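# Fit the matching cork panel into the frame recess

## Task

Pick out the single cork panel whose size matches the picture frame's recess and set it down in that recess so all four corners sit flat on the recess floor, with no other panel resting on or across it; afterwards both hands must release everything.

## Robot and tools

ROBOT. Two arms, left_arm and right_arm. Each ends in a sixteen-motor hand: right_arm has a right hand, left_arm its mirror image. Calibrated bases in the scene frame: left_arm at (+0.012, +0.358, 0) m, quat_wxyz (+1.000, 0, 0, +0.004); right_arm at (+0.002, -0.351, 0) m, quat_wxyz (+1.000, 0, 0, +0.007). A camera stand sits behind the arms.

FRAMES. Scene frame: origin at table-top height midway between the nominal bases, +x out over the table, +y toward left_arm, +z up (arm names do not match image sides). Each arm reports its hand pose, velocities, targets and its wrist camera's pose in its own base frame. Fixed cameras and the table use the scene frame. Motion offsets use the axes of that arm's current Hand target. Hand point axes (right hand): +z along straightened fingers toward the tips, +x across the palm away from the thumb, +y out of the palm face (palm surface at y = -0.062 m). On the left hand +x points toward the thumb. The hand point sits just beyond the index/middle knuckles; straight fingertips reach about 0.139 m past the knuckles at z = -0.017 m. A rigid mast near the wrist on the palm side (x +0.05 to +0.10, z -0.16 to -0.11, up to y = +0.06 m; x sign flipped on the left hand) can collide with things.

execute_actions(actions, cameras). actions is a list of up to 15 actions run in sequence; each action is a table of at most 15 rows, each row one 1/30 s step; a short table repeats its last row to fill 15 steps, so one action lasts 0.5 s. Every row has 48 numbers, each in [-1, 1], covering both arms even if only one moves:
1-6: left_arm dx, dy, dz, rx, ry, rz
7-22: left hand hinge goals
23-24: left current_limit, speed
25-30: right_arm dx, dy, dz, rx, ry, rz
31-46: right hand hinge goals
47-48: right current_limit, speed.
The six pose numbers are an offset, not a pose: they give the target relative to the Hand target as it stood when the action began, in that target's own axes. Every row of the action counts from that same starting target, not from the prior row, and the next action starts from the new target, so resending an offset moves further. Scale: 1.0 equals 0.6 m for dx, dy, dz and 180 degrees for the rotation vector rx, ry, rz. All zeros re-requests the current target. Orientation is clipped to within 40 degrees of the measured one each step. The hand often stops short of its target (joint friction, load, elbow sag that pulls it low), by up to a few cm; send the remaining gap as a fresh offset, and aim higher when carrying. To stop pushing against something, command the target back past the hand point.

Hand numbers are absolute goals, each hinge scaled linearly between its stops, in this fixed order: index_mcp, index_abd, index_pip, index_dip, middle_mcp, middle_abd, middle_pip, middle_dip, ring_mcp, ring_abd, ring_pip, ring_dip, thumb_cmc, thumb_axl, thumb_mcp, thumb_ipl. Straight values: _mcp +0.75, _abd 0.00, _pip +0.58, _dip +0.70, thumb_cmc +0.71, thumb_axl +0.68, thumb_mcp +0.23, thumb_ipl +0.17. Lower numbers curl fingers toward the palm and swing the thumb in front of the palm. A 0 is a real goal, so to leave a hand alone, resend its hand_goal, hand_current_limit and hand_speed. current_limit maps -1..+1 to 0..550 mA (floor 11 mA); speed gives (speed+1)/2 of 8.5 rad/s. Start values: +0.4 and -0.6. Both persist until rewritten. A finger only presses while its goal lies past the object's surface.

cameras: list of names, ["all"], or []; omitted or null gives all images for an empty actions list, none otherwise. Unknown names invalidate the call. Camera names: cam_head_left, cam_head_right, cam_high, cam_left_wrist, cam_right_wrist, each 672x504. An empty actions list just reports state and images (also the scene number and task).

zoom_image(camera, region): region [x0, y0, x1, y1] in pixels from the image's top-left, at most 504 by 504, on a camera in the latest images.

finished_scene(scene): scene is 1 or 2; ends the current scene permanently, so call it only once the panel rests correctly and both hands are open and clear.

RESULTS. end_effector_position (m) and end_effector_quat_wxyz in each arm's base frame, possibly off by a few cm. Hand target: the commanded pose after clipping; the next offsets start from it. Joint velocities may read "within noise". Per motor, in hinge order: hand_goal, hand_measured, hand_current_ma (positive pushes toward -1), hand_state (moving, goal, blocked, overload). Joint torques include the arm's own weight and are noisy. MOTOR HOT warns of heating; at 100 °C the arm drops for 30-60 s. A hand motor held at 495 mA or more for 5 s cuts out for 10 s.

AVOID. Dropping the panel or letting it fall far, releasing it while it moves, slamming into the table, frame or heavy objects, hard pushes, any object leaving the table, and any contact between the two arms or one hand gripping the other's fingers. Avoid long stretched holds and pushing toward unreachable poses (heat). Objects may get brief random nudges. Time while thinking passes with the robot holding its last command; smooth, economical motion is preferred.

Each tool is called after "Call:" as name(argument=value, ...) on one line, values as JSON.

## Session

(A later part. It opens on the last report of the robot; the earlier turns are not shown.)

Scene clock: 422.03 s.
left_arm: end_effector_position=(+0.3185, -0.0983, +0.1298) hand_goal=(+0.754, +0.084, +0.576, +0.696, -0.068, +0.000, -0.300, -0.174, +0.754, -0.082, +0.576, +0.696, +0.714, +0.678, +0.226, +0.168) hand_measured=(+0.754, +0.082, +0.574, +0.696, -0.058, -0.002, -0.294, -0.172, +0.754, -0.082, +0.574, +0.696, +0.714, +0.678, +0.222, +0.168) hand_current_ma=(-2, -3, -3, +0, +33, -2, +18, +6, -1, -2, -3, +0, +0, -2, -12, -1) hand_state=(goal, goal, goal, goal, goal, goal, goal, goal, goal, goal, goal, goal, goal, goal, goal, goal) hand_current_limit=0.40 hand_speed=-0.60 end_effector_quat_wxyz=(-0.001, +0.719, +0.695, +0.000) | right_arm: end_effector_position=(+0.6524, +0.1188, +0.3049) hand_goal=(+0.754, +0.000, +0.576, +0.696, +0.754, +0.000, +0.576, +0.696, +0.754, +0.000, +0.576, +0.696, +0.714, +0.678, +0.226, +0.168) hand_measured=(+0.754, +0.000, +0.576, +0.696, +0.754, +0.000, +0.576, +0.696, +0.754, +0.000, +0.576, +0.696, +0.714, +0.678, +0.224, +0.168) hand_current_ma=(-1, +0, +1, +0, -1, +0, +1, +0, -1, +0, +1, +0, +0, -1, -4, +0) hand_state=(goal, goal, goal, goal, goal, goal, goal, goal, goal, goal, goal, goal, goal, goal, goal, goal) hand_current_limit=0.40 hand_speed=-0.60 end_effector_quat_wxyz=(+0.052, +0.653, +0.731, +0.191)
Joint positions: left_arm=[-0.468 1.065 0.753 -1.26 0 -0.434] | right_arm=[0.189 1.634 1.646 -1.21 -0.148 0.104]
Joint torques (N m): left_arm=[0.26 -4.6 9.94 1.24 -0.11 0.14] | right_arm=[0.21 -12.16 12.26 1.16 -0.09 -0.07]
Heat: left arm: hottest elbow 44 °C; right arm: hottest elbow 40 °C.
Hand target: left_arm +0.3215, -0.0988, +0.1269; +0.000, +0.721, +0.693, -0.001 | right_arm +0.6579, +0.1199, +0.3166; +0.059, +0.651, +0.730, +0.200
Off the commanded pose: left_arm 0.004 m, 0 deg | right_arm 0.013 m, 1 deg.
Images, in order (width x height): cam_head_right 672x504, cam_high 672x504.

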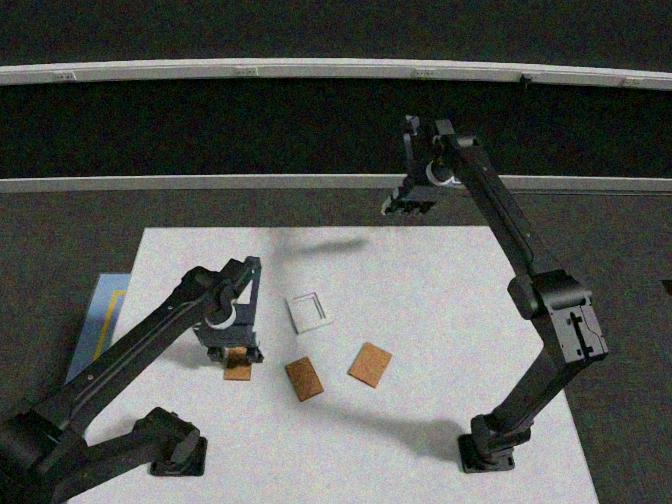

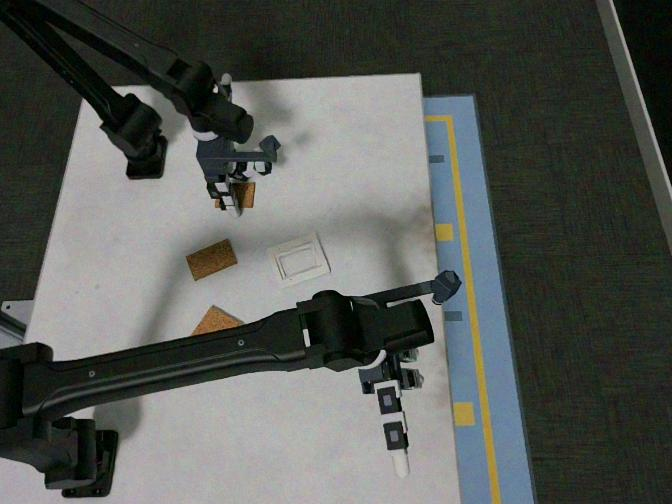

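Call:
execute_actions(actions=[[[0.0,-0.0217,0.004,0,0,0,0.754,0.083,0.576,0.696,-0.068,0,-0.30,-0.174,0.754,-0.083,0.576,0.696,0.714,0.678,0.226,0.168,0.4,-0.6,0,0,0,0,0,0,0.754,0,0.576,0.696,0.754,0,0.576,0.696,0.754,0,0.576,0.696,0.714,0.678,0.226,0.168,0.4,-0.6]],[[0.0,0.0,0.01,0,0,0,0.754,0.083,0.576,0.696,-0.068,0,-0.30,-0.174,0.754,-0.083,0.576,0.696,0.714,0.678,0.226,0.168,0.4,-0.6,0,0,0,0,0,0,0.754,0,0.576,0.696,0.754,0,0.576,0.696,0.754,0,0.576,0.696,0.714,0.678,0.226,0.168,0.4,-0.6]]], cameras=["cam_head_right","cam_high"])

Call:
zoom_image(camera="cam_high", region=[190, 160, 260, 230])

Scene clock: 432.80 s.
left_arm: end_effector_position=(+0.3098, -0.0974, +0.1234) hand_goal=(+0.754, +0.084, +0.576, +0.696, -0.068, +0.000, -0.300, -0.174, +0.754, -0.082, +0.576, +0.696, +0.714, +0.678, +0.226, +0.168) hand_measured=(+0.756, +0.084, +0.576, +0.696, -0.058, -0.002, -0.294, -0.172, +0.754, -0.082, +0.574, +0.696, +0.714, +0.678, +0.222, +0.168) hand_current_ma=(+6, -1, +2, -2, +33, -2, +18, +6, -2, -2, -3, +0, +0, -2, -12, -1) hand_state=(goal, goal, goal, goal, goal, goal, goal, goal, goal, goal, goal, goal, goal, goal, goal, goal) hand_current_limit=0.40 hand_speed=-0.60 end_effector_quat_wxyz=(-0.001, +0.722, +0.692, +0.000) | right_arm: end_effector_position=(+0.6524, +0.1188, +0.3049) hand_goal=(+0.754, +0.000, +0.576, +0.696, +0.754, +0.000, +0.576, +0.696, +0.754, +0.000, +0.576, +0.696, +0.714, +0.678, +0.226, +0.168) hand_measured=(+0.754, +0.000, +0.576, +0.696, +0.754, +0.000, +0.576, +0.696, +0.754, +0.000, +0.576, +0.696, +0.714, +0.678, +0.224, +0.168) hand_current_ma=(-1, +0, +1, +0, -1, +0, +1, +0, -1, +0, +1, +0, +0, -1, -4, +0) hand_state=(goal, goal, goal, goal, goal, goal, goal, goal, goal, goal, goal, goal, goal, goal, goal, goal) hand_current_limit=0.40 hand_speed=-0.60 end_effector_quat_wxyz=(+0.052, +0.653, +0.731, +0.191)
Joint positions: left_arm=[-0.477 1.045 0.722 -1.249 0 -0.434] | right_arm=[0.189 1.634 1.646 -1.21 -0.148 0.104]
Joint torques (N m): left_arm=[-0.85 -4.6 9.01 1.33 -0.14 -0.1] | right_arm=[0.15 -12.16 12.27 1.14 -0.09 -0.07]
Heat: left arm: hottest elbow 44 °C; right arm: hottest elbow 40 °C.
Hand target: left_arm +0.3085, -0.0984, +0.1186; +0.000, +0.721, +0.693, -0.001 | right_arm +0.6579, +0.1199, +0.3166; +0.059, +0.651, +0.730, +0.200
Off the commanded pose: left_arm 0.005 m, 0 deg | right_arm 0.013 m, 1 deg.
Images, in order (width x height): cam_head_right 672x504, cam_high 672x504.

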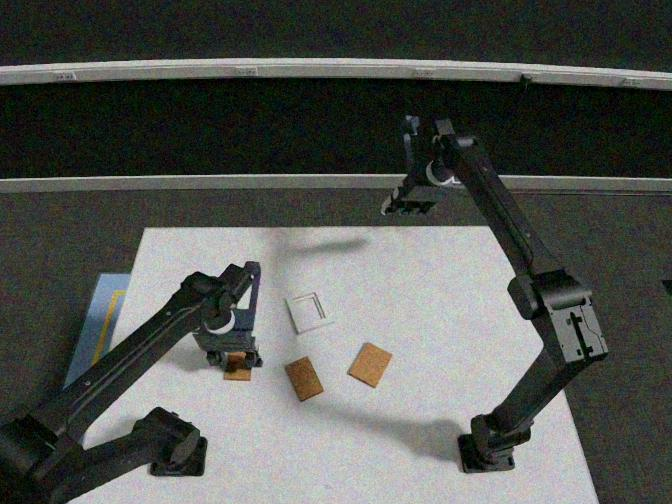

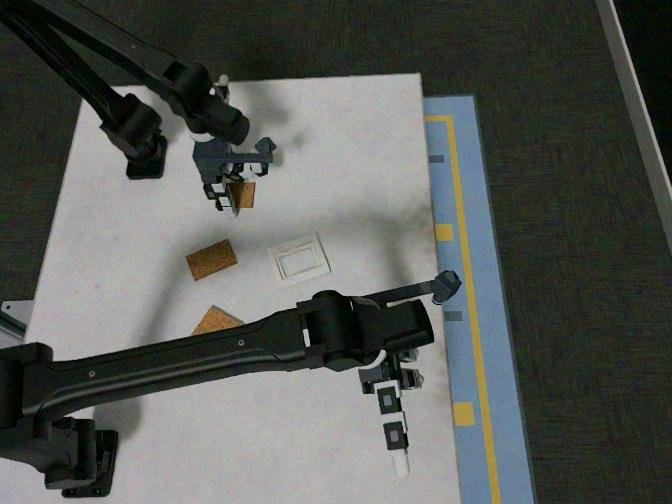

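Scaled by 7.200 from the camera's 672x504 image, which has a finer 960x720 frame.

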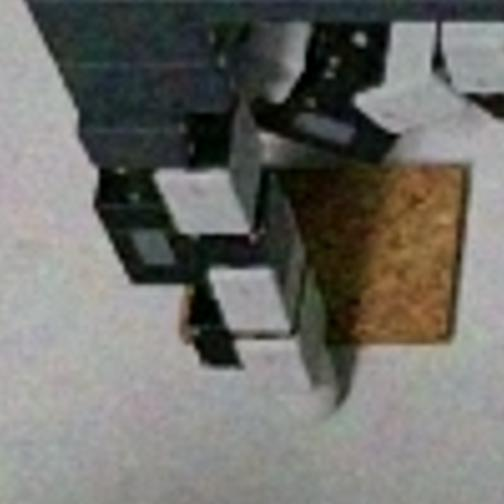

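Call:
execute_actions(actions=[[[0.0,-0.006,-0.005,0,0,0,0.754,0.0,0.576,0.696,-0.068,0,-0.30,-0.174,0.754,0.0,0.576,0.696,0.714,0.678,0.226,0.168,0.4,-0.7,0,0,0,0,0,0,0.754,0,0.576,0.696,0.754,0,0.576,0.696,0.754,0,0.576,0.696,0.714,0.678,0.226,0.168,0.4,-0.6]],[[0.0,0.0,0.0,0,0,0,0.754,-0.03,0.576,0.696,-0.068,0,-0.30,-0.174,0.754,0.03,0.576,0.696,0.714,0.678,0.226,0.168,0.4,-0.7,0,0,0,0,0,0,0.754,0,0.576,0.696,0.754,0,0.576,0.696,0.754,0,0.576,0.696,0.714,0.678,0.226,0.168,0.4,-0.6]]], cameras=["cam_head_right","cam_high"])

Call:
zoom_image(camera="cam_high", region=[190, 160, 260, 230])

Call:
zoom_image(camera="cam_head_right", region=[200, 330, 280, 390])

Scene clock: 443.53 s.
left_arm: end_effector_position=(+0.3090, -0.0953, +0.1242) hand_goal=(+0.754, -0.030, +0.576, +0.696, -0.068, +0.000, -0.300, -0.174, +0.754, +0.030, +0.576, +0.696, +0.714, +0.678, +0.226, +0.168) hand_measured=(+0.754, +0.040, +0.576, +0.696, -0.058, -0.002, -0.294, -0.172, +0.754, +0.024, +0.574, +0.696, +0.714, +0.678, +0.222, +0.168) hand_current_ma=(+0, +248, +2, -1, +33, -2, +18, +6, -2, -13, -3, +0, +0, -2, -12, -1) hand_state=(goal, blocked, goal, goal, goal, goal, goal, goal, goal, goal, goal, goal, goal, goal, goal, goal) hand_current_limit=0.40 hand_speed=-0.70 end_effector_quat_wxyz=(-0.001, +0.722, +0.692, +0.005) | right_arm: end_effector_position=(+0.6524, +0.1188, +0.3049) hand_goal=(+0.754, +0.000, +0.576, +0.696, +0.754, +0.000, +0.576, +0.696, +0.754, +0.000, +0.576, +0.696, +0.714, +0.678, +0.226, +0.168) hand_measured=(+0.754, +0.000, +0.576, +0.696, +0.754, +0.000, +0.576, +0.696, +0.754, +0.000, +0.576, +0.696, +0.714, +0.678, +0.224, +0.168) hand_current_ma=(-1, +0, +1, +0, -1, +0, +1, +0, -1, +0, +1, +0, +0, -1, -4, +0) hand_state=(goal, goal, goal, goal, goal, goal, goal, goal, goal, goal, goal, goal, goal, goal, goal, goal) hand_current_limit=0.40 hand_speed=-0.60 end_effector_quat_wxyz=(+0.052, +0.653, +0.731, +0.191)
Joint positions: left_arm=[-0.478 1.037 0.718 -1.249 -0.009 -0.437] | right_arm=[0.189 1.634 1.646 -1.21 -0.148 0.104]
Joint torques (N m): left_arm=[-1.32 -5.3 9.4 0.85 0.27 -0.14] | right_arm=[0.21 -12.16 12.27 1.16 -0.09 -0.07]
Heat: left arm: hottest elbow 44 °C; right arm: hottest elbow 40 °C.
Hand target: left_arm +0.3049, -0.0981, +0.1215; +0.000, +0.721, +0.693, -0.001 | right_arm +0.6579, +0.1199, +0.3166; +0.059, +0.651, +0.730, +0.200
Off the commanded pose: left_arm 0.006 m, 1 deg | right_arm 0.013 m, 1 deg.
Images, in order (width x height): cam_head_right 672x504, cam_high 672x504.

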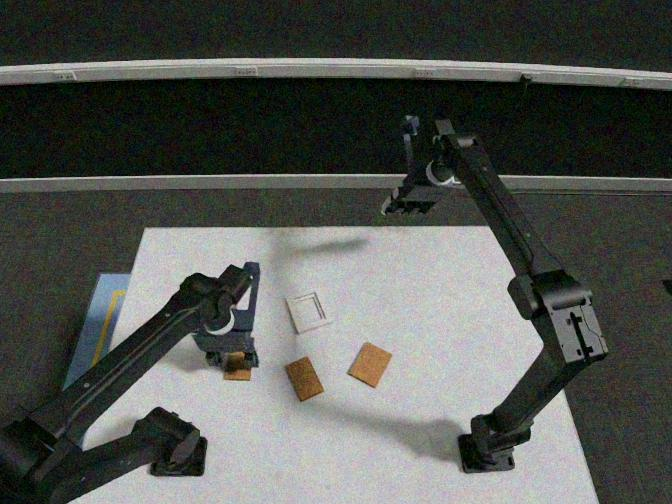

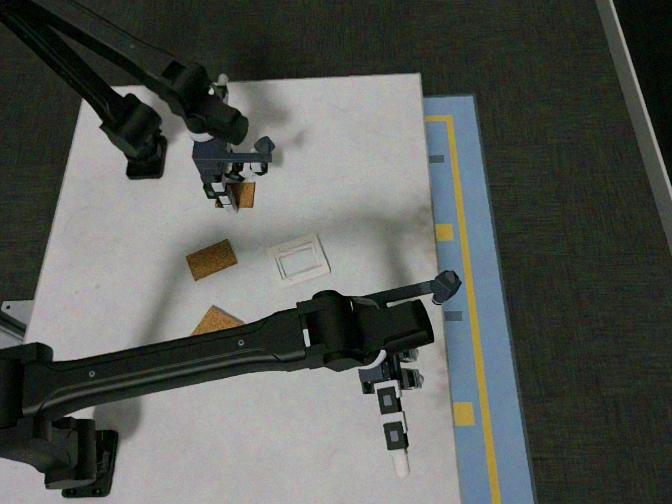

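Scaled by 7.200 from the camera's 672x504 image, which has a finer 960x720 frame.

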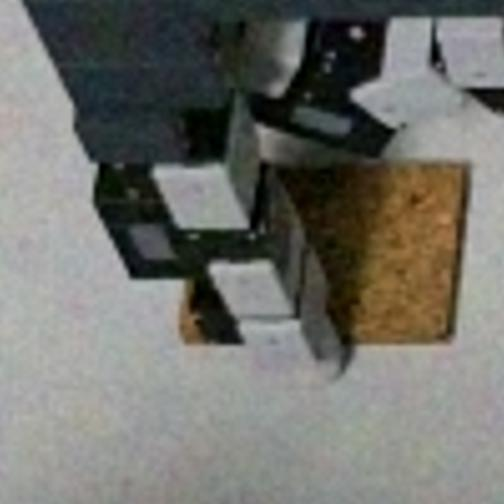

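Scaled by 6.300 from the camera's 672x504 image, which has a finer 960x720 frame.

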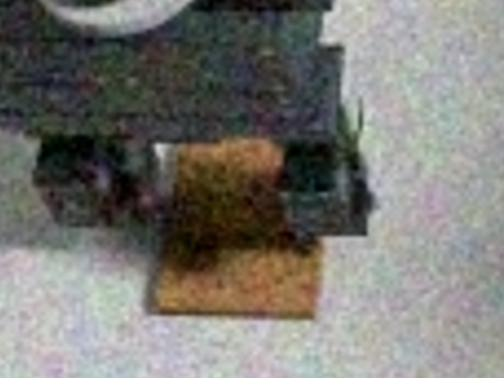

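Call:
execute_actions(actions=[[[0.0,0.0,-0.01,0,0,0,0.754,-0.0,0.576,0.696,-0.068,0,-0.30,-0.174,0.754,0.0,0.576,0.696,0.714,0.678,0.226,0.168,0.4,-0.7,0,0,0,0,0,0,0.754,0,0.576,0.696,0.754,0,0.576,0.696,0.754,0,0.576,0.696,0.714,0.678,0.226,0.168,0.4,-0.6]]])

Scene clock: 464.83 s.
left_arm: end_effector_position=(+0.3070, -0.0960, +0.1242) hand_goal=(+0.754, +0.000, +0.576, +0.696, -0.068, +0.000, -0.300, -0.174, +0.754, +0.000, +0.576, +0.696, +0.714, +0.678, +0.226, +0.168) hand_measured=(+0.750, +0.018, +0.574, +0.696, -0.058, -0.002, -0.294, -0.172, +0.754, +0.004, +0.574, +0.696, +0.714, +0.678, +0.222, +0.168) hand_current_ma=(-16, +52, -4, -1, +33, -2, +18, +6, -2, +9, -3, +0, +0, -2, -12, -1) hand_state=(goal, goal, goal, goal, goal, goal, goal, goal, goal, goal, goal, goal, goal, goal, goal, goal) hand_current_limit=0.40 hand_speed=-0.70 end_effector_quat_wxyz=(-0.002, +0.723, +0.691, +0.002) | right_arm: end_effector_position=(+0.6524, +0.1188, +0.3049) hand_goal=(+0.754, +0.000, +0.576, +0.696, +0.754, +0.000, +0.576, +0.696, +0.754, +0.000, +0.576, +0.696, +0.714, +0.678, +0.226, +0.168) hand_measured=(+0.754, +0.000, +0.576, +0.696, +0.754, +0.000, +0.576, +0.696, +0.754, +0.000, +0.576, +0.696, +0.714, +0.678, +0.224, +0.168) hand_current_ma=(-1, +0, +1, +0, -1, +0, +1, +0, -1, +0, +1, +0, +0, -1, -4, +0) hand_state=(goal, goal, goal, goal, goal, goal, goal, goal, goal, goal, goal, goal, goal, goal, goal, goal) hand_current_limit=0.40 hand_speed=-0.60 end_effector_quat_wxyz=(+0.052, +0.653, +0.731, +0.191)
Joint positions: left_arm=[-0.481 1.035 0.718 -1.256 -0.005 -0.437] | right_arm=[0.189 1.634 1.646 -1.21 -0.148 0.104]
Joint torques (N m): left_arm=[-1.38 -4.89 10.59 0.39 0.13 -0.13] | right_arm=[0.21 -12.16 12.26 1.16 -0.09 -0.07]
Heat: left arm: hottest elbow 44 °C; right arm: hottest elbow 40 °C.
Hand target: left_arm +0.3049, -0.0983, +0.1275; +0.000, +0.721, +0.693, -0.001 | right_arm +0.6579, +0.1199, +0.3166; +0.059, +0.651, +0.730, +0.200
Off the commanded pose: left_arm 0.005 m, 1 deg | right_arm 0.013 m, 1 deg.

Call:
execute_actions(actions=[[[0.0,0.0,-0.008,0,0,0,0.754,-0.0,0.576,0.696,-0.068,0,-0.30,-0.174,0.754,0.0,0.576,0.696,0.714,0.678,0.226,0.168,0.4,-0.7,0,0,0,0,0,0,0.754,0,0.576,0.696,0.754,0,0.576,0.696,0.754,0,0.576,0.696,0.714,0.678,0.226,0.168,0.4,-0.6]]], cameras=["cam_high","cam_head_left"])

Call:
zoom_image(camera="cam_high", region=[190, 160, 260, 230])

Call:
zoom_image(camera="cam_head_left", region=[195, 330, 275, 390])

Scene clock: 469.93 s.
left_arm: end_effector_position=(+0.3035, -0.0950, +0.1241) hand_goal=(+0.754, +0.000, +0.576, +0.696, -0.068, +0.000, -0.300, -0.174, +0.754, +0.000, +0.576, +0.696, +0.714, +0.678, +0.226, +0.168) hand_measured=(+0.750, +0.004, +0.574, +0.696, -0.058, -0.002, -0.294, -0.172, +0.754, +0.004, +0.574, +0.696, +0.714, +0.678, +0.222, +0.168) hand_current_ma=(-16, +8, -4, -1, +33, -2, +18, +6, -2, +9, -3, +0, +0, -2, -12, -1) hand_state=(goal, goal, goal, goal, goal, goal, goal, goal, goal, goal, goal, goal, goal, goal, goal, goal) hand_current_limit=0.40 hand_speed=-0.70 end_effector_quat_wxyz=(-0.007, +0.723, +0.691, -0.001) | right_arm: end_effector_position=(+0.6524, +0.1188, +0.3049) hand_goal=(+0.754, +0.000, +0.576, +0.696, +0.754, +0.000, +0.576, +0.696, +0.754, +0.000, +0.576, +0.696, +0.714, +0.678, +0.226, +0.168) hand_measured=(+0.754, +0.000, +0.576, +0.696, +0.754, +0.000, +0.576, +0.696, +0.754, +0.000, +0.576, +0.696, +0.714, +0.678, +0.224, +0.168) hand_current_ma=(-1, +0, +1, +0, -1, +0, +1, +0, -1, +0, +1, +0, +0, -1, -4, +0) hand_state=(goal, goal, goal, goal, goal, goal, goal, goal, goal, goal, goal, goal, goal, goal, goal, goal) hand_current_limit=0.40 hand_speed=-0.60 end_effector_quat_wxyz=(+0.052, +0.653, +0.731, +0.191)
Joint positions: left_arm=[-0.482 1.031 0.718 -1.27 -0.002 -0.437] | right_arm=[0.189 1.634 1.646 -1.21 -0.148 0.104]
Joint torques (N m): left_arm=[-1.14 -5.3 11.47 0.35 -0.02 -0.13] | right_arm=[0.15 -12.28 12.27 1.16 -0.09 -0.07]
Heat: left arm: hottest elbow 44 °C; right arm: hottest elbow 40 °C.
Hand target: left_arm +0.3049, -0.0982, +0.1324; +0.000, +0.721, +0.693, -0.001 | right_arm +0.6579, +0.1199, +0.3166; +0.059, +0.651, +0.730, +0.200
Off the commanded pose: left_arm 0.009 m, 1 deg | right_arm 0.013 m, 1 deg.
Images, in order (width x height): cam_head_left 672x504, cam_high 672x504.

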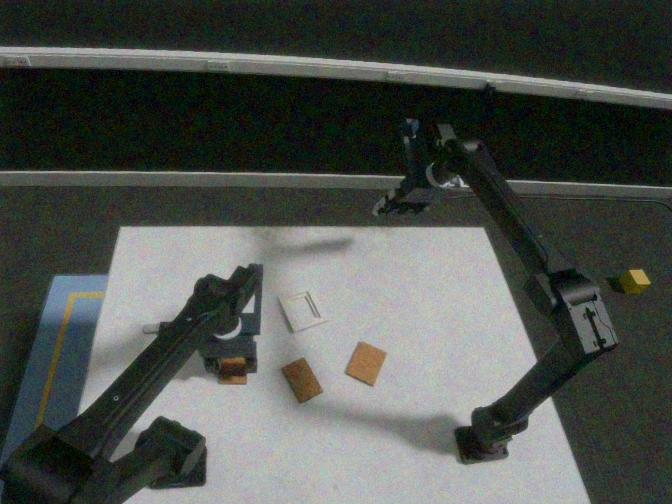

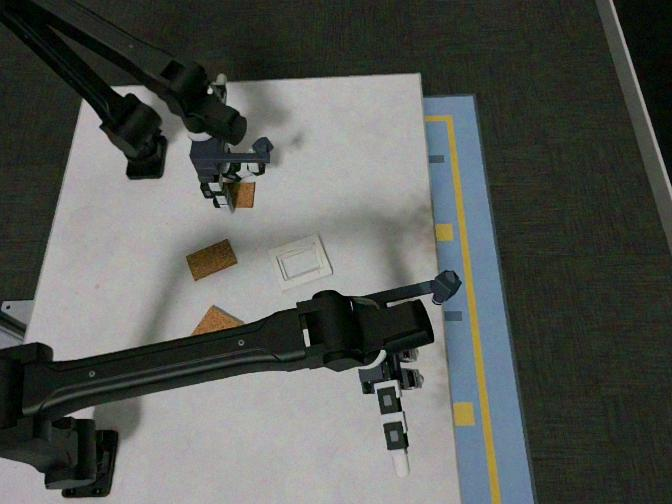

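Scaled by 7.200 from the camera's 672x504 image, which has a finer 960x720 frame.

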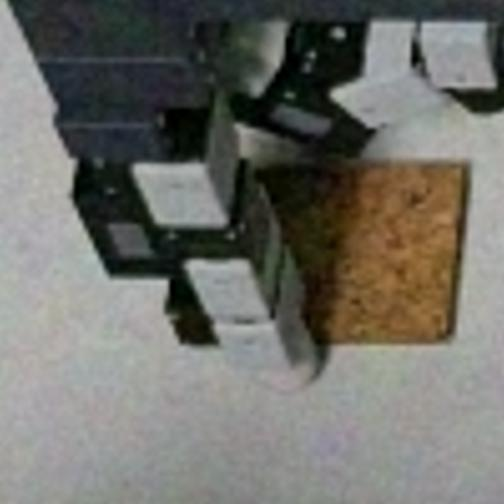

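Scaled by 6.300 from the camera's 672x504 image, which has a finer 960x720 frame.

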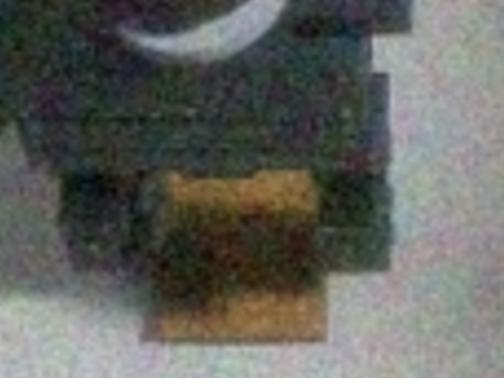

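Call:
execute_actions(actions=[[[0.003,0,-0.008,0,0,0,0.754,0,0.576,0.696,-0.068,0,-0.30,-0.174,0.754,0,0.576,0.696,0.714,0.678,0.226,0.168,0.4,-0.7,0,0,0,0,0,0,0.754,0,0.576,0.696,0.754,0,0.576,0.696,0.754,0,0.576,0.696,0.714,0.678,0.226,0.168,0.4,-0.6]]], cameras=["cam_high","cam_head_left","cam_head_right"])

Scene clock: 489.73 s.
left_arm: end_effector_position=(+0.3000, -0.0932, +0.1255) hand_goal=(+0.754, +0.000, +0.576, +0.696, -0.068, +0.000, -0.300, -0.174, +0.754, +0.000, +0.576, +0.696, +0.714, +0.678, +0.226, +0.168) hand_measured=(+0.750, +0.002, +0.574, +0.696, -0.058, -0.002, -0.294, -0.172, +0.754, +0.004, +0.574, +0.696, +0.714, +0.678, +0.222, +0.168) hand_current_ma=(-15, +7, -4, -1, +33, -2, +18, +6, -2, +8, -3, +0, +0, -2, -12, -1) hand_state=(goal, goal, goal, goal, goal, goal, goal, goal, goal, goal, goal, goal, goal, goal, goal, goal) hand_current_limit=0.40 hand_speed=-0.70 end_effector_quat_wxyz=(-0.011, +0.723, +0.691, -0.002) | right_arm: end_effector_position=(+0.6524, +0.1188, +0.3049) hand_goal=(+0.754, +0.000, +0.576, +0.696, +0.754, +0.000, +0.576, +0.696, +0.754, +0.000, +0.576, +0.696, +0.714, +0.678, +0.226, +0.168) hand_measured=(+0.754, +0.000, +0.576, +0.696, +0.754, +0.000, +0.576, +0.696, +0.754, +0.000, +0.576, +0.696, +0.714, +0.678, +0.224, +0.168) hand_current_ma=(-1, +0, +1, +0, -1, +0, +1, +0, -1, +0, +1, +0, +0, -1, -4, +0) hand_state=(goal, goal, goal, goal, goal, goal, goal, goal, goal, goal, goal, goal, goal, goal, goal, goal) hand_current_limit=0.40 hand_speed=-0.60 end_effector_quat_wxyz=(+0.052, +0.653, +0.731, +0.191)
Joint positions: left_arm=[-0.482 1.023 0.718 -1.286 -0.002 -0.437] | right_arm=[0.189 1.634 1.646 -1.21 -0.148 0.104]
Joint torques (N m): left_arm=[-0.62 -5.13 12.27 0.31 -0.03 -0.07] | right_arm=[0.21 -12.28 12.26 1.18 -0.09 -0.07]
Heat: left arm: hottest elbow 45 °C; right arm: hottest elbow 40 °C.
Hand target: left_arm +0.3049, -0.0964, +0.1372; +0.000, +0.721, +0.693, -0.001 | right_arm +0.6579, +0.1199, +0.3166; +0.059, +0.651, +0.730, +0.200
Off the commanded pose: left_arm 0.013 m, 1 deg | right_arm 0.013 m, 1 deg.
Images, in order (width x height): cam_head_left 672x504, cam_head_right 672x504, cam_high 672x504.

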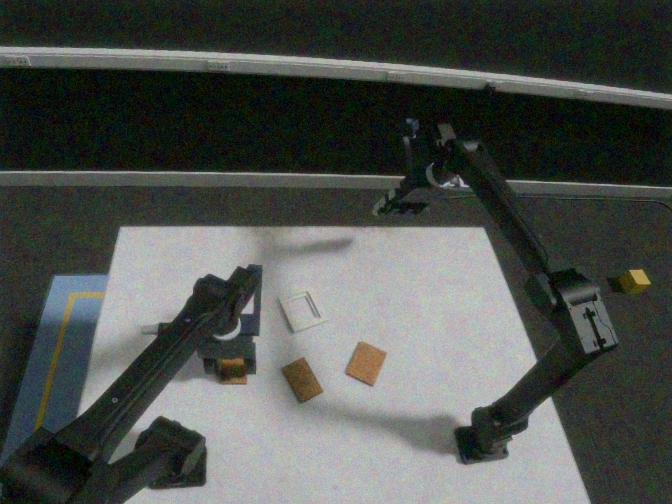

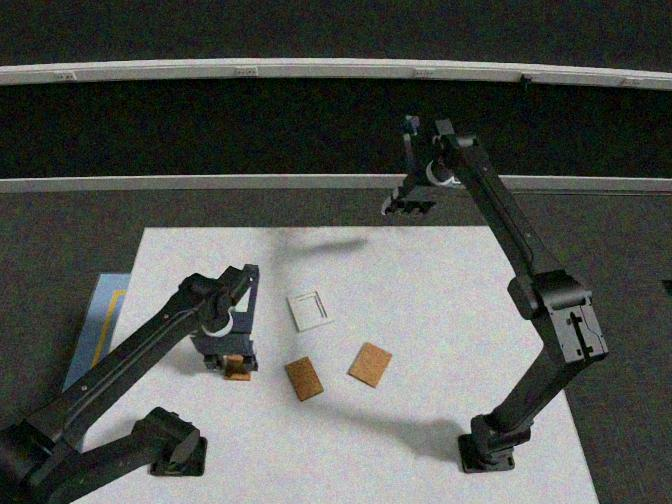

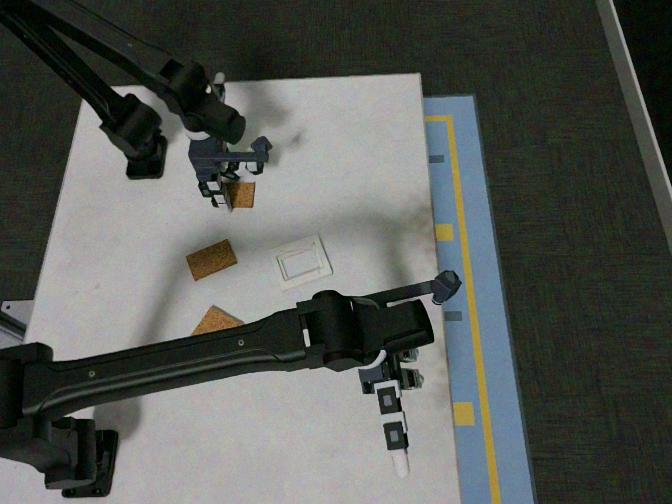

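Call:
zoom_image(camera="cam_high", region=[180, 130, 300, 230])

Call:
zoom_image(camera="cam_head_left", region=[180, 320, 280, 400])

Call:
zoom_image(camera="cam_head_right", region=[180, 320, 280, 400])

Scaled by 4.200 from the camera's 672x504 image, which has a finer 960x720 frame.

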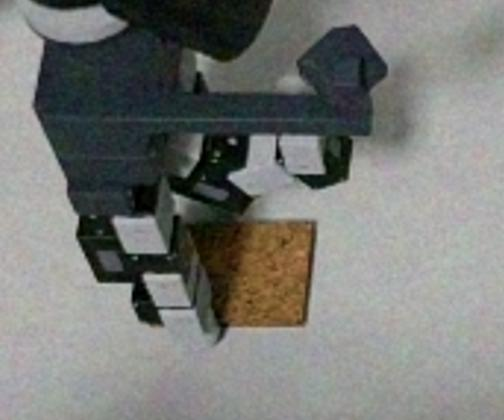

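Scaled by 5.040 from the camera's 672x504 image, which has a finer 960x720 frame.

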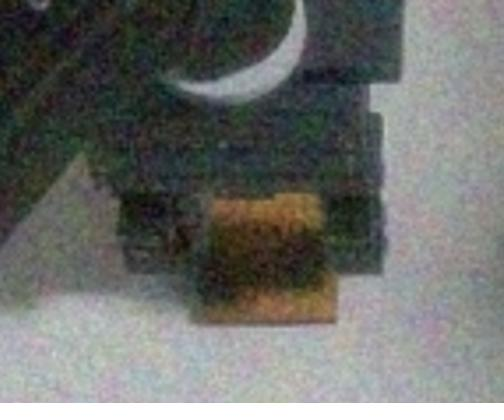

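Scaled by 5.040 from the camera's 672x504 image, which has a finer 960x720 frame.

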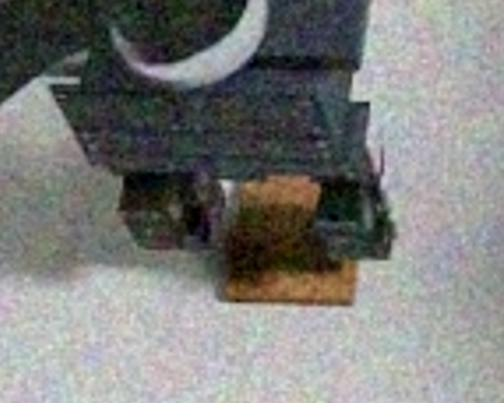

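Call:
execute_actions(actions=[[[0,0.009,0.0,0,0,0,0.754,0,0.576,0.696,-0.068,0,-0.30,-0.174,0.754,0,0.576,0.696,0.714,0.678,0.226,0.168,0.4,-0.7,0,0,0,0,0,0,0.754,0,0.576,0.696,0.754,0,0.576,0.696,0.754,0,0.576,0.696,0.714,0.678,0.226,0.168,0.4,-0.6]]], cameras=["cam_high"])

Call:
zoom_image(camera="cam_high", region=[200, 160, 270, 230])

Scene clock: 504.53 s.
left_arm: end_effector_position=(+0.3001, -0.0930, +0.1255) hand_goal=(+0.754, +0.000, +0.576, +0.696, -0.068, +0.000, -0.300, -0.174, +0.754, +0.000, +0.576, +0.696, +0.714, +0.678, +0.226, +0.168) hand_measured=(+0.750, +0.002, +0.574, +0.696, -0.058, -0.002, -0.294, -0.172, +0.754, +0.004, +0.574, +0.696, +0.714, +0.678, +0.222, +0.168) hand_current_ma=(-15, +7, -4, -1, +33, -2, +18, +6, -2, +8, -3, +0, +0, -2, -12, -1) hand_state=(goal, goal, goal, goal, goal, goal, goal, goal, goal, goal, goal, goal, goal, goal, goal, goal) hand_current_limit=0.40 hand_speed=-0.70 end_effector_quat_wxyz=(-0.011, +0.723, +0.691, -0.002) | right_arm: end_effector_position=(+0.6524, +0.1188, +0.3049) hand_goal=(+0.754, +0.000, +0.576, +0.696, +0.754, +0.000, +0.576, +0.696, +0.754, +0.000, +0.576, +0.696, +0.714, +0.678, +0.226, +0.168) hand_measured=(+0.754, +0.000, +0.576, +0.696, +0.754, +0.000, +0.576, +0.696, +0.754, +0.000, +0.576, +0.696, +0.714, +0.678, +0.224, +0.168) hand_current_ma=(-1, +0, +1, +0, -1, +0, +1, +0, -1, +0, +1, +0, +0, -1, -4, +0) hand_state=(goal, goal, goal, goal, goal, goal, goal, goal, goal, goal, goal, goal, goal, goal, goal, goal) hand_current_limit=0.40 hand_speed=-0.60 end_effector_quat_wxyz=(+0.052, +0.653, +0.731, +0.191)
Joint positions: left_arm=[-0.481 1.023 0.718 -1.286 -0.002 -0.437] | right_arm=[0.189 1.634 1.646 -1.21 -0.148 0.104]
Joint torques (N m): left_arm=[0.32 -4.19 13.12 0.57 -0.03 0.03] | right_arm=[0.21 -12.22 12.29 1.16 -0.09 -0.07]
Heat: left arm: hottest elbow 46 °C; right arm: hottest elbow 40 °C.
Hand target: left_arm +0.3103, -0.0965, +0.1372; +0.000, +0.721, +0.693, -0.001 | right_arm +0.6579, +0.1199, +0.3166; +0.059, +0.651, +0.730, +0.200
Off the commanded pose: left_arm 0.016 m, 1 deg | right_arm 0.013 m, 1 deg.
Images, in order (width x height): cam_high 672x504.

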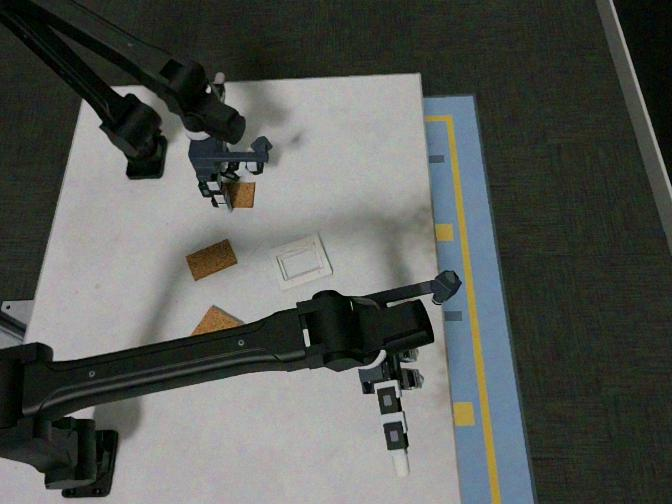

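Scaled by 7.200 from the camera's 672x504 image, which has a finer 960x720 frame.

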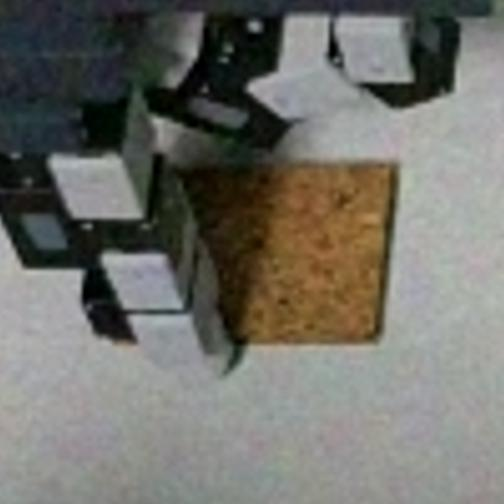

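Call:
execute_actions(actions=[[[0,-0.007,0.005,0,0,0,0.754,0,0.576,0.696,-0.068,0,-0.30,-0.174,0.754,0,0.576,0.696,0.714,0.678,0.226,0.168,0.4,-0.7,0,0,0,0,0,0,0.754,0,0.576,0.696,0.754,0,0.576,0.696,0.754,0,0.576,0.696,0.714,0.678,0.226,0.168,0.4,-0.6]]], cameras=[])

Scene clock: 514.00 s.
left_arm: end_effector_position=(+0.3001, -0.0930, +0.1255) hand_goal=(+0.754, +0.000, +0.576, +0.696, -0.068, +0.000, -0.300, -0.174, +0.754, +0.000, +0.576, +0.696, +0.714, +0.678, +0.226, +0.168) hand_measured=(+0.750, +0.002, +0.574, +0.696, -0.058, -0.002, -0.294, -0.172, +0.754, +0.004, +0.574, +0.696, +0.714, +0.678, +0.222, +0.168) hand_current_ma=(-15, +7, -4, -1, +33, -2, +18, +6, -2, +8, -3, +0, +0, -2, -12, -1) hand_state=(goal, goal, goal, goal, goal, goal, goal, goal, goal, goal, goal, goal, goal, goal, goal, goal) hand_current_limit=0.40 hand_speed=-0.70 end_effector_quat_wxyz=(-0.011, +0.723, +0.691, -0.002) | right_arm: end_effector_position=(+0.6524, +0.1188, +0.3049) hand_goal=(+0.754, +0.000, +0.576, +0.696, +0.754, +0.000, +0.576, +0.696, +0.754, +0.000, +0.576, +0.696, +0.714, +0.678, +0.226, +0.168) hand_measured=(+0.754, +0.000, +0.576, +0.696, +0.754, +0.000, +0.576, +0.696, +0.754, +0.000, +0.576, +0.696, +0.714, +0.678, +0.224, +0.168) hand_current_ma=(-1, +0, +1, +0, -1, +0, +1, +0, -1, +0, +1, +0, +0, -1, -4, +0) hand_state=(goal, goal, goal, goal, goal, goal, goal, goal, goal, goal, goal, goal, goal, goal, goal, goal) hand_current_limit=0.40 hand_speed=-0.60 end_effector_quat_wxyz=(+0.052, +0.653, +0.731, +0.191)
Joint positions: left_arm=[-0.481 1.023 0.718 -1.286 -0.002 -0.437] | right_arm=[0.189 1.634 1.646 -1.21 -0.148 0.104]
Joint torques (N m): left_arm=[-0.21 -4.66 11.85 0.7 -0.03 -0.05] | right_arm=[0.15 -12.22 12.26 1.18 -0.08 -0.08]
Heat: left arm: hottest elbow 47 °C; right arm: hottest elbow 40 °C.
Hand target: left_arm +0.3061, -0.0964, +0.1342; +0.000, +0.721, +0.693, -0.001 | right_arm +0.6579, +0.1199, +0.3166; +0.059, +0.651, +0.730, +0.200
Off the commanded pose: left_arm 0.011 m, 1 deg | right_arm 0.013 m, 1 deg.
No camera images: "cameras" was empty.

Call:
execute_actions(actions=[[[0,0.0,0.004,0,0,0,0.754,0,0.576,0.696,-0.068,0,-0.30,-0.174,0.754,0,0.576,0.696,0.714,0.678,0.226,0.168,0.4,-0.7,0,0,0,0,0,0,0.754,0,0.576,0.696,0.754,0,0.576,0.696,0.754,0,0.576,0.696,0.714,0.678,0.226,0.168,0.4,-0.6]]], cameras=[])

Scene clock: 517.00 s.
left_arm: end_effector_position=(+0.3001, -0.0930, +0.1255) hand_goal=(+0.754, +0.000, +0.576, +0.696, -0.068, +0.000, -0.300, -0.174, +0.754, +0.000, +0.576, +0.696, +0.714, +0.678, +0.226, +0.168) hand_measured=(+0.750, +0.002, +0.574, +0.696, -0.058, -0.002, -0.294, -0.172, +0.754, +0.004, +0.574, +0.696, +0.714, +0.678, +0.222, +0.168) hand_current_ma=(-15, +7, -4, -1, +33, -2, +18, +6, -2, +8, -3, +0, +0, -2, -12, -1) hand_state=(goal, goal, goal, goal, goal, goal, goal, goal, goal, goal, goal, goal, goal, goal, goal, goal) hand_current_limit=0.40 hand_speed=-0.70 end_effector_quat_wxyz=(-0.011, +0.723, +0.691, -0.002) | right_arm: end_effector_position=(+0.6524, +0.1188, +0.3049) hand_goal=(+0.754, +0.000, +0.576, +0.696, +0.754, +0.000, +0.576, +0.696, +0.754, +0.000, +0.576, +0.696, +0.714, +0.678, +0.226, +0.168) hand_measured=(+0.754, +0.000, +0.576, +0.696, +0.754, +0.000, +0.576, +0.696, +0.754, +0.000, +0.576, +0.696, +0.714, +0.678, +0.224, +0.168) hand_current_ma=(-1, +0, +1, +0, -1, +0, +1, +0, -1, +0, +1, +0, +0, -1, -4, +0) hand_state=(goal, goal, goal, goal, goal, goal, goal, goal, goal, goal, goal, goal, goal, goal, goal, goal) hand_current_limit=0.40 hand_speed=-0.60 end_effector_quat_wxyz=(+0.052, +0.653, +0.731, +0.191)
Joint positions: left_arm=[-0.481 1.023 0.718 -1.286 -0.002 -0.437] | right_arm=[0.189 1.634 1.646 -1.21 -0.148 0.104]
Joint torques (N m): left_arm=[-0.5 -4.48 11.43 0.98 -0.03 -0.06] | right_arm=[0.21 -12.28 12.27 1.17 -0.09 -0.08]
Heat: left arm: hottest elbow 47 °C; right arm: hottest elbow 40 °C.
Hand target: left_arm +0.3061, -0.0964, +0.1318; +0.000, +0.721, +0.693, -0.001 | right_arm +0.6579, +0.1199, +0.3166; +0.059, +0.651, +0.730, +0.200
Off the commanded pose: left_arm 0.009 m, 1 deg | right_arm 0.013 m, 1 deg.
No camera images: "cameras" was empty.

Call:
execute_actions(actions=[[[0,0.0,0.003,0,0,0,0.754,-0.10,0.576,0.696,-0.068,0,-0.30,-0.174,0.754,0.10,0.576,0.696,0.714,0.678,0.226,0.168,0.4,-0.85,0,0,0,0,0,0,0.754,0,0.576,0.696,0.754,0,0.576,0.696,0.754,0,0.576,0.696,0.714,0.678,0.226,0.168,0.4,-0.6]]], cameras=["cam_high", "cam_head_left"])

Call:
zoom_image(camera="cam_high", region=[200, 160, 270, 230])

Call:
zoom_image(camera="cam_head_left", region=[180, 320, 280, 400])

Scene clock: 522.40 s.
left_arm: end_effector_position=(+0.3001, -0.0930, +0.1254) hand_goal=(+0.754, -0.100, +0.576, +0.696, -0.068, +0.000, -0.300, -0.174, +0.754, +0.100, +0.576, +0.696, +0.714, +0.678, +0.226, +0.168) hand_measured=(+0.750, -0.050, +0.574, +0.696, -0.058, -0.002, -0.294, -0.172, +0.754, +0.046, +0.574, +0.696, +0.714, +0.678, +0.222, +0.168) hand_current_ma=(-15, +168, -4, -1, +33, -2, +18, +6, -2, -191, -3, +0, +0, -2, -12, -1) hand_state=(goal, blocked, goal, goal, goal, goal, goal, goal, goal, blocked, goal, goal, goal, goal, goal, goal) hand_current_limit=0.40 hand_speed=-0.85 end_effector_quat_wxyz=(-0.010, +0.723, +0.691, -0.003) | right_arm: end_effector_position=(+0.6524, +0.1188, +0.3049) hand_goal=(+0.754, +0.000, +0.576, +0.696, +0.754, +0.000, +0.576, +0.696, +0.754, +0.000, +0.576, +0.696, +0.714, +0.678, +0.226, +0.168) hand_measured=(+0.754, +0.000, +0.576, +0.696, +0.754, +0.000, +0.576, +0.696, +0.754, +0.000, +0.576, +0.696, +0.714, +0.678, +0.224, +0.168) hand_current_ma=(-1, +0, +1, +0, -1, +0, +1, +0, -1, +0, +1, +0, +0, -1, -4, +0) hand_state=(goal, goal, goal, goal, goal, goal, goal, goal, goal, goal, goal, goal, goal, goal, goal, goal) hand_current_limit=0.40 hand_speed=-0.60 end_effector_quat_wxyz=(+0.052, +0.653, +0.731, +0.191)
Joint positions: left_arm=[-0.481 1.023 0.718 -1.286 -0.002 -0.437] | right_arm=[0.189 1.634 1.646 -1.21 -0.148 0.104]
Joint torques (N m): left_arm=[-0.32 -4.37 11.08 1.17 -0.03 -0.06] | right_arm=[0.21 -12.22 12.27 1.16 -0.09 -0.07]
Heat: left arm: hottest elbow 47 °C; right arm: hottest elbow 40 °C.
Hand target: left_arm +0.3061, -0.0964, +0.1300; +0.000, +0.721, +0.693, -0.001 | right_arm +0.6579, +0.1199, +0.3166; +0.059, +0.651, +0.730, +0.200
Off the commanded pose: left_arm 0.008 m, 1 deg | right_arm 0.013 m, 1 deg.
Images, in order (width x height): cam_head_left 672x504, cam_high 672x504.

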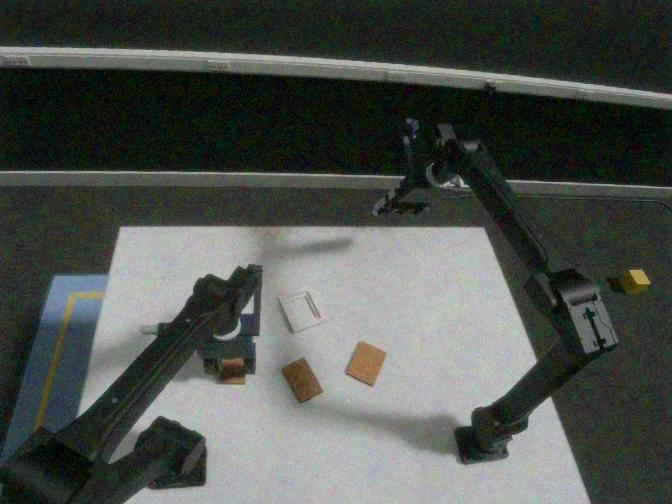

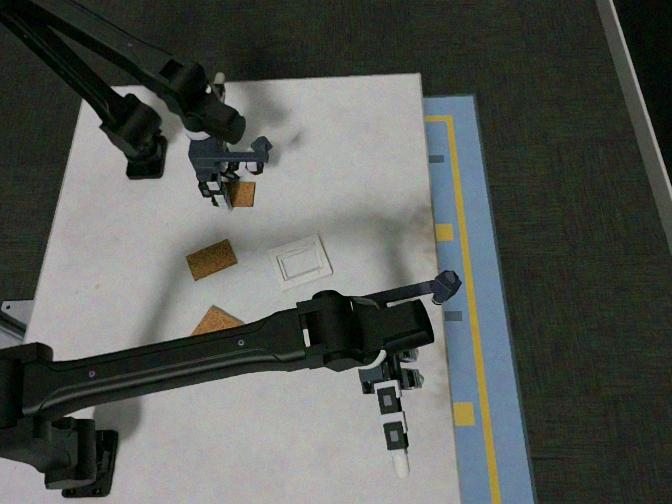

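Scaled by 7.200 from the camera's 672x504 image, which has a finer 960x720 frame.

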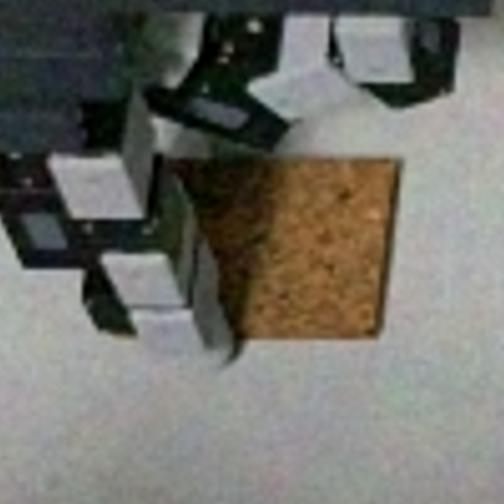

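Scaled by 5.040 from the camera's 672x504 image, which has a finer 960x720 frame.

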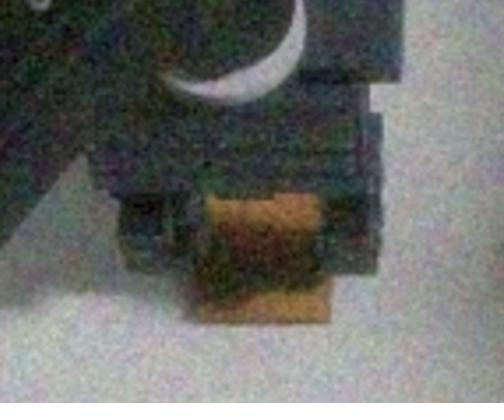

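Call:
execute_actions(actions=[[[0,0.0,0,0,0,0,0.754,-0.14,0.576,0.696,-0.068,0,-0.30,-0.174,0.754,0.14,0.576,0.696,0.714,0.678,0.226,0.168,0.4,-0.85,0,0,0,0,0,0,0.754,0,0.576,0.696,0.754,0,0.576,0.696,0.754,0,0.576,0.696,0.714,0.678,0.226,0.168,0.4,-0.6]],[[0,0.0,-0.01,0,0,0,0.754,-0.14,0.576,0.696,-0.068,0,-0.30,-0.174,0.754,0.14,0.576,0.696,0.714,0.678,0.226,0.168,0.4,-0.85,0,0,0,0,0,0,0.754,0,0.576,0.696,0.754,0,0.576,0.696,0.754,0,0.576,0.696,0.714,0.678,0.226,0.168,0.4,-0.6]],[[0,0.0,-0.025,0,0,0,0.754,-0.14,0.576,0.696,-0.068,0,-0.30,-0.174,0.754,0.14,0.576,0.696,0.714,0.678,0.226,0.168,0.4,-0.85,0,0,0,0,0,0,0.754,0,0.576,0.696,0.754,0,0.576,0.696,0.754,0,0.576,0.696,0.714,0.678,0.226,0.168,0.4,-0.6]]], cameras=["cam_high", "cam_head_left"])

Call:
zoom_image(camera="cam_high", region=[200, 160, 270, 230])

Call:
zoom_image(camera="cam_head_left", region=[180, 320, 280, 400])

Scene clock: 532.43 s.
left_arm: end_effector_position=(+0.2936, -0.0896, +0.1290) hand_goal=(+0.754, -0.140, +0.576, +0.696, -0.068, +0.000, -0.300, -0.174, +0.754, +0.140, +0.576, +0.696, +0.714, +0.678, +0.226, +0.168) hand_measured=(+0.750, -0.058, +0.574, +0.696, -0.058, -0.002, -0.294, -0.172, +0.754, +0.046, +0.574, +0.696, +0.714, +0.678, +0.222, +0.168) hand_current_ma=(-12, +300, -4, -1, +33, -2, +18, +6, -1, -351, -3, +0, +0, -2, -12, -1) hand_state=(goal, blocked, goal, goal, goal, goal, goal, goal, goal, blocked, goal, goal, goal, goal, goal, goal) hand_current_limit=0.40 hand_speed=-0.85 end_effector_quat_wxyz=(-0.021, +0.722, +0.691, -0.006) | right_arm: end_effector_position=(+0.6524, +0.1188, +0.3049) hand_goal=(+0.754, +0.000, +0.576, +0.696, +0.754, +0.000, +0.576, +0.696, +0.754, +0.000, +0.576, +0.696, +0.714, +0.678, +0.226, +0.168) hand_measured=(+0.754, +0.000, +0.576, +0.696, +0.754, +0.000, +0.576, +0.696, +0.754, +0.000, +0.576, +0.696, +0.714, +0.678, +0.224, +0.168) hand_current_ma=(-1, +0, +1, +0, -1, +0, +1, +0, -1, +0, +1, +0, +0, -1, -4, +0) hand_state=(goal, goal, goal, goal, goal, goal, goal, goal, goal, goal, goal, goal, goal, goal, goal, goal) hand_current_limit=0.40 hand_speed=-0.60 end_effector_quat_wxyz=(+0.052, +0.653, +0.731, +0.191)
Joint positions: left_arm=[-0.481 1.014 0.725 -1.327 -0.002 -0.437] | right_arm=[0.189 1.634 1.646 -1.21 -0.148 0.104]
Joint torques (N m): left_arm=[-0.32 -4.66 14.46 0.27 -0.05 -0.06] | right_arm=[0.21 -12.16 12.26 1.16 -0.09 -0.07]
Heat: left arm: hottest elbow 47 °C; right arm: hottest elbow 40 °C.
Hand target: left_arm +0.3062, -0.0964, +0.1511; +0.000, +0.721, +0.693, -0.001 | right_arm +0.6579, +0.1199, +0.3166; +0.059, +0.651, +0.730, +0.200
Off the commanded pose: left_arm 0.026 m, 3 deg | right_arm 0.013 m, 1 deg.
Images, in order (width x height): cam_head_left 672x504, cam_high 672x504.

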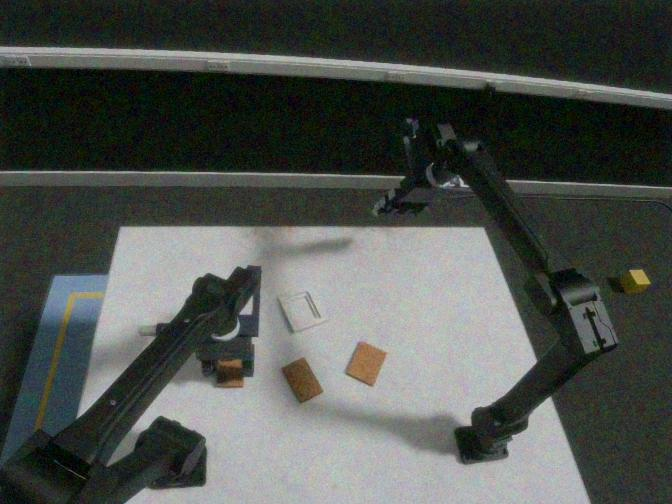

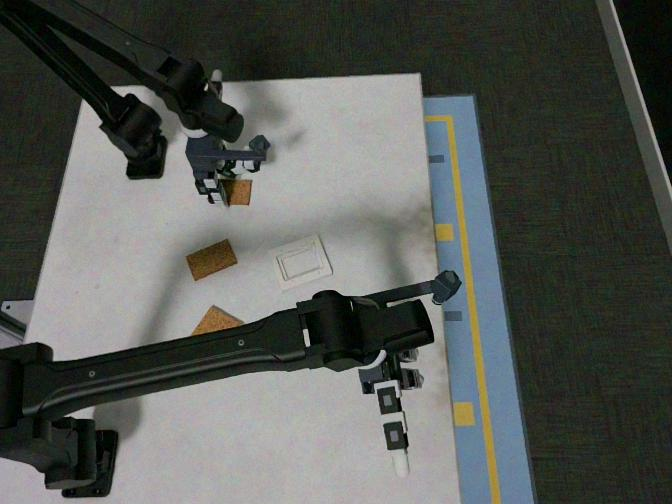

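Scaled by 7.200 from the camera's 672x504 image, which has a finer 960x720 frame.

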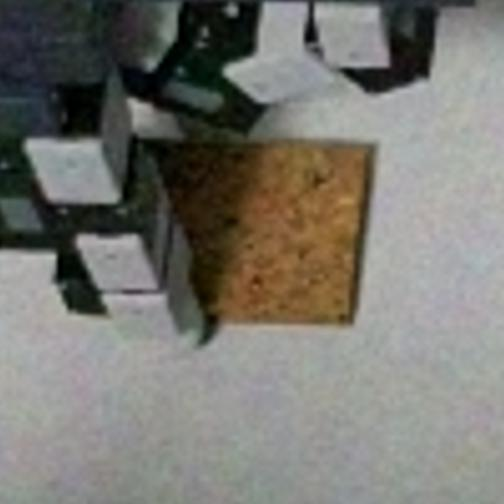

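Scaled by 5.040 from the camera's 672x504 image, which has a finer 960x720 frame.

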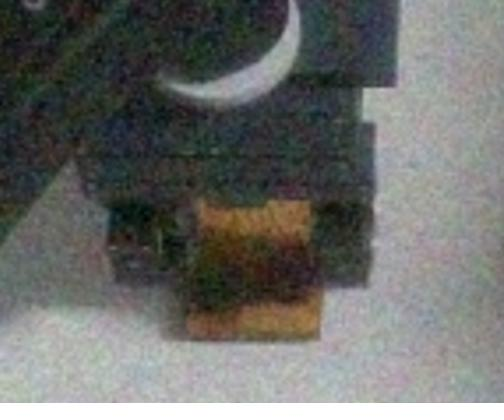

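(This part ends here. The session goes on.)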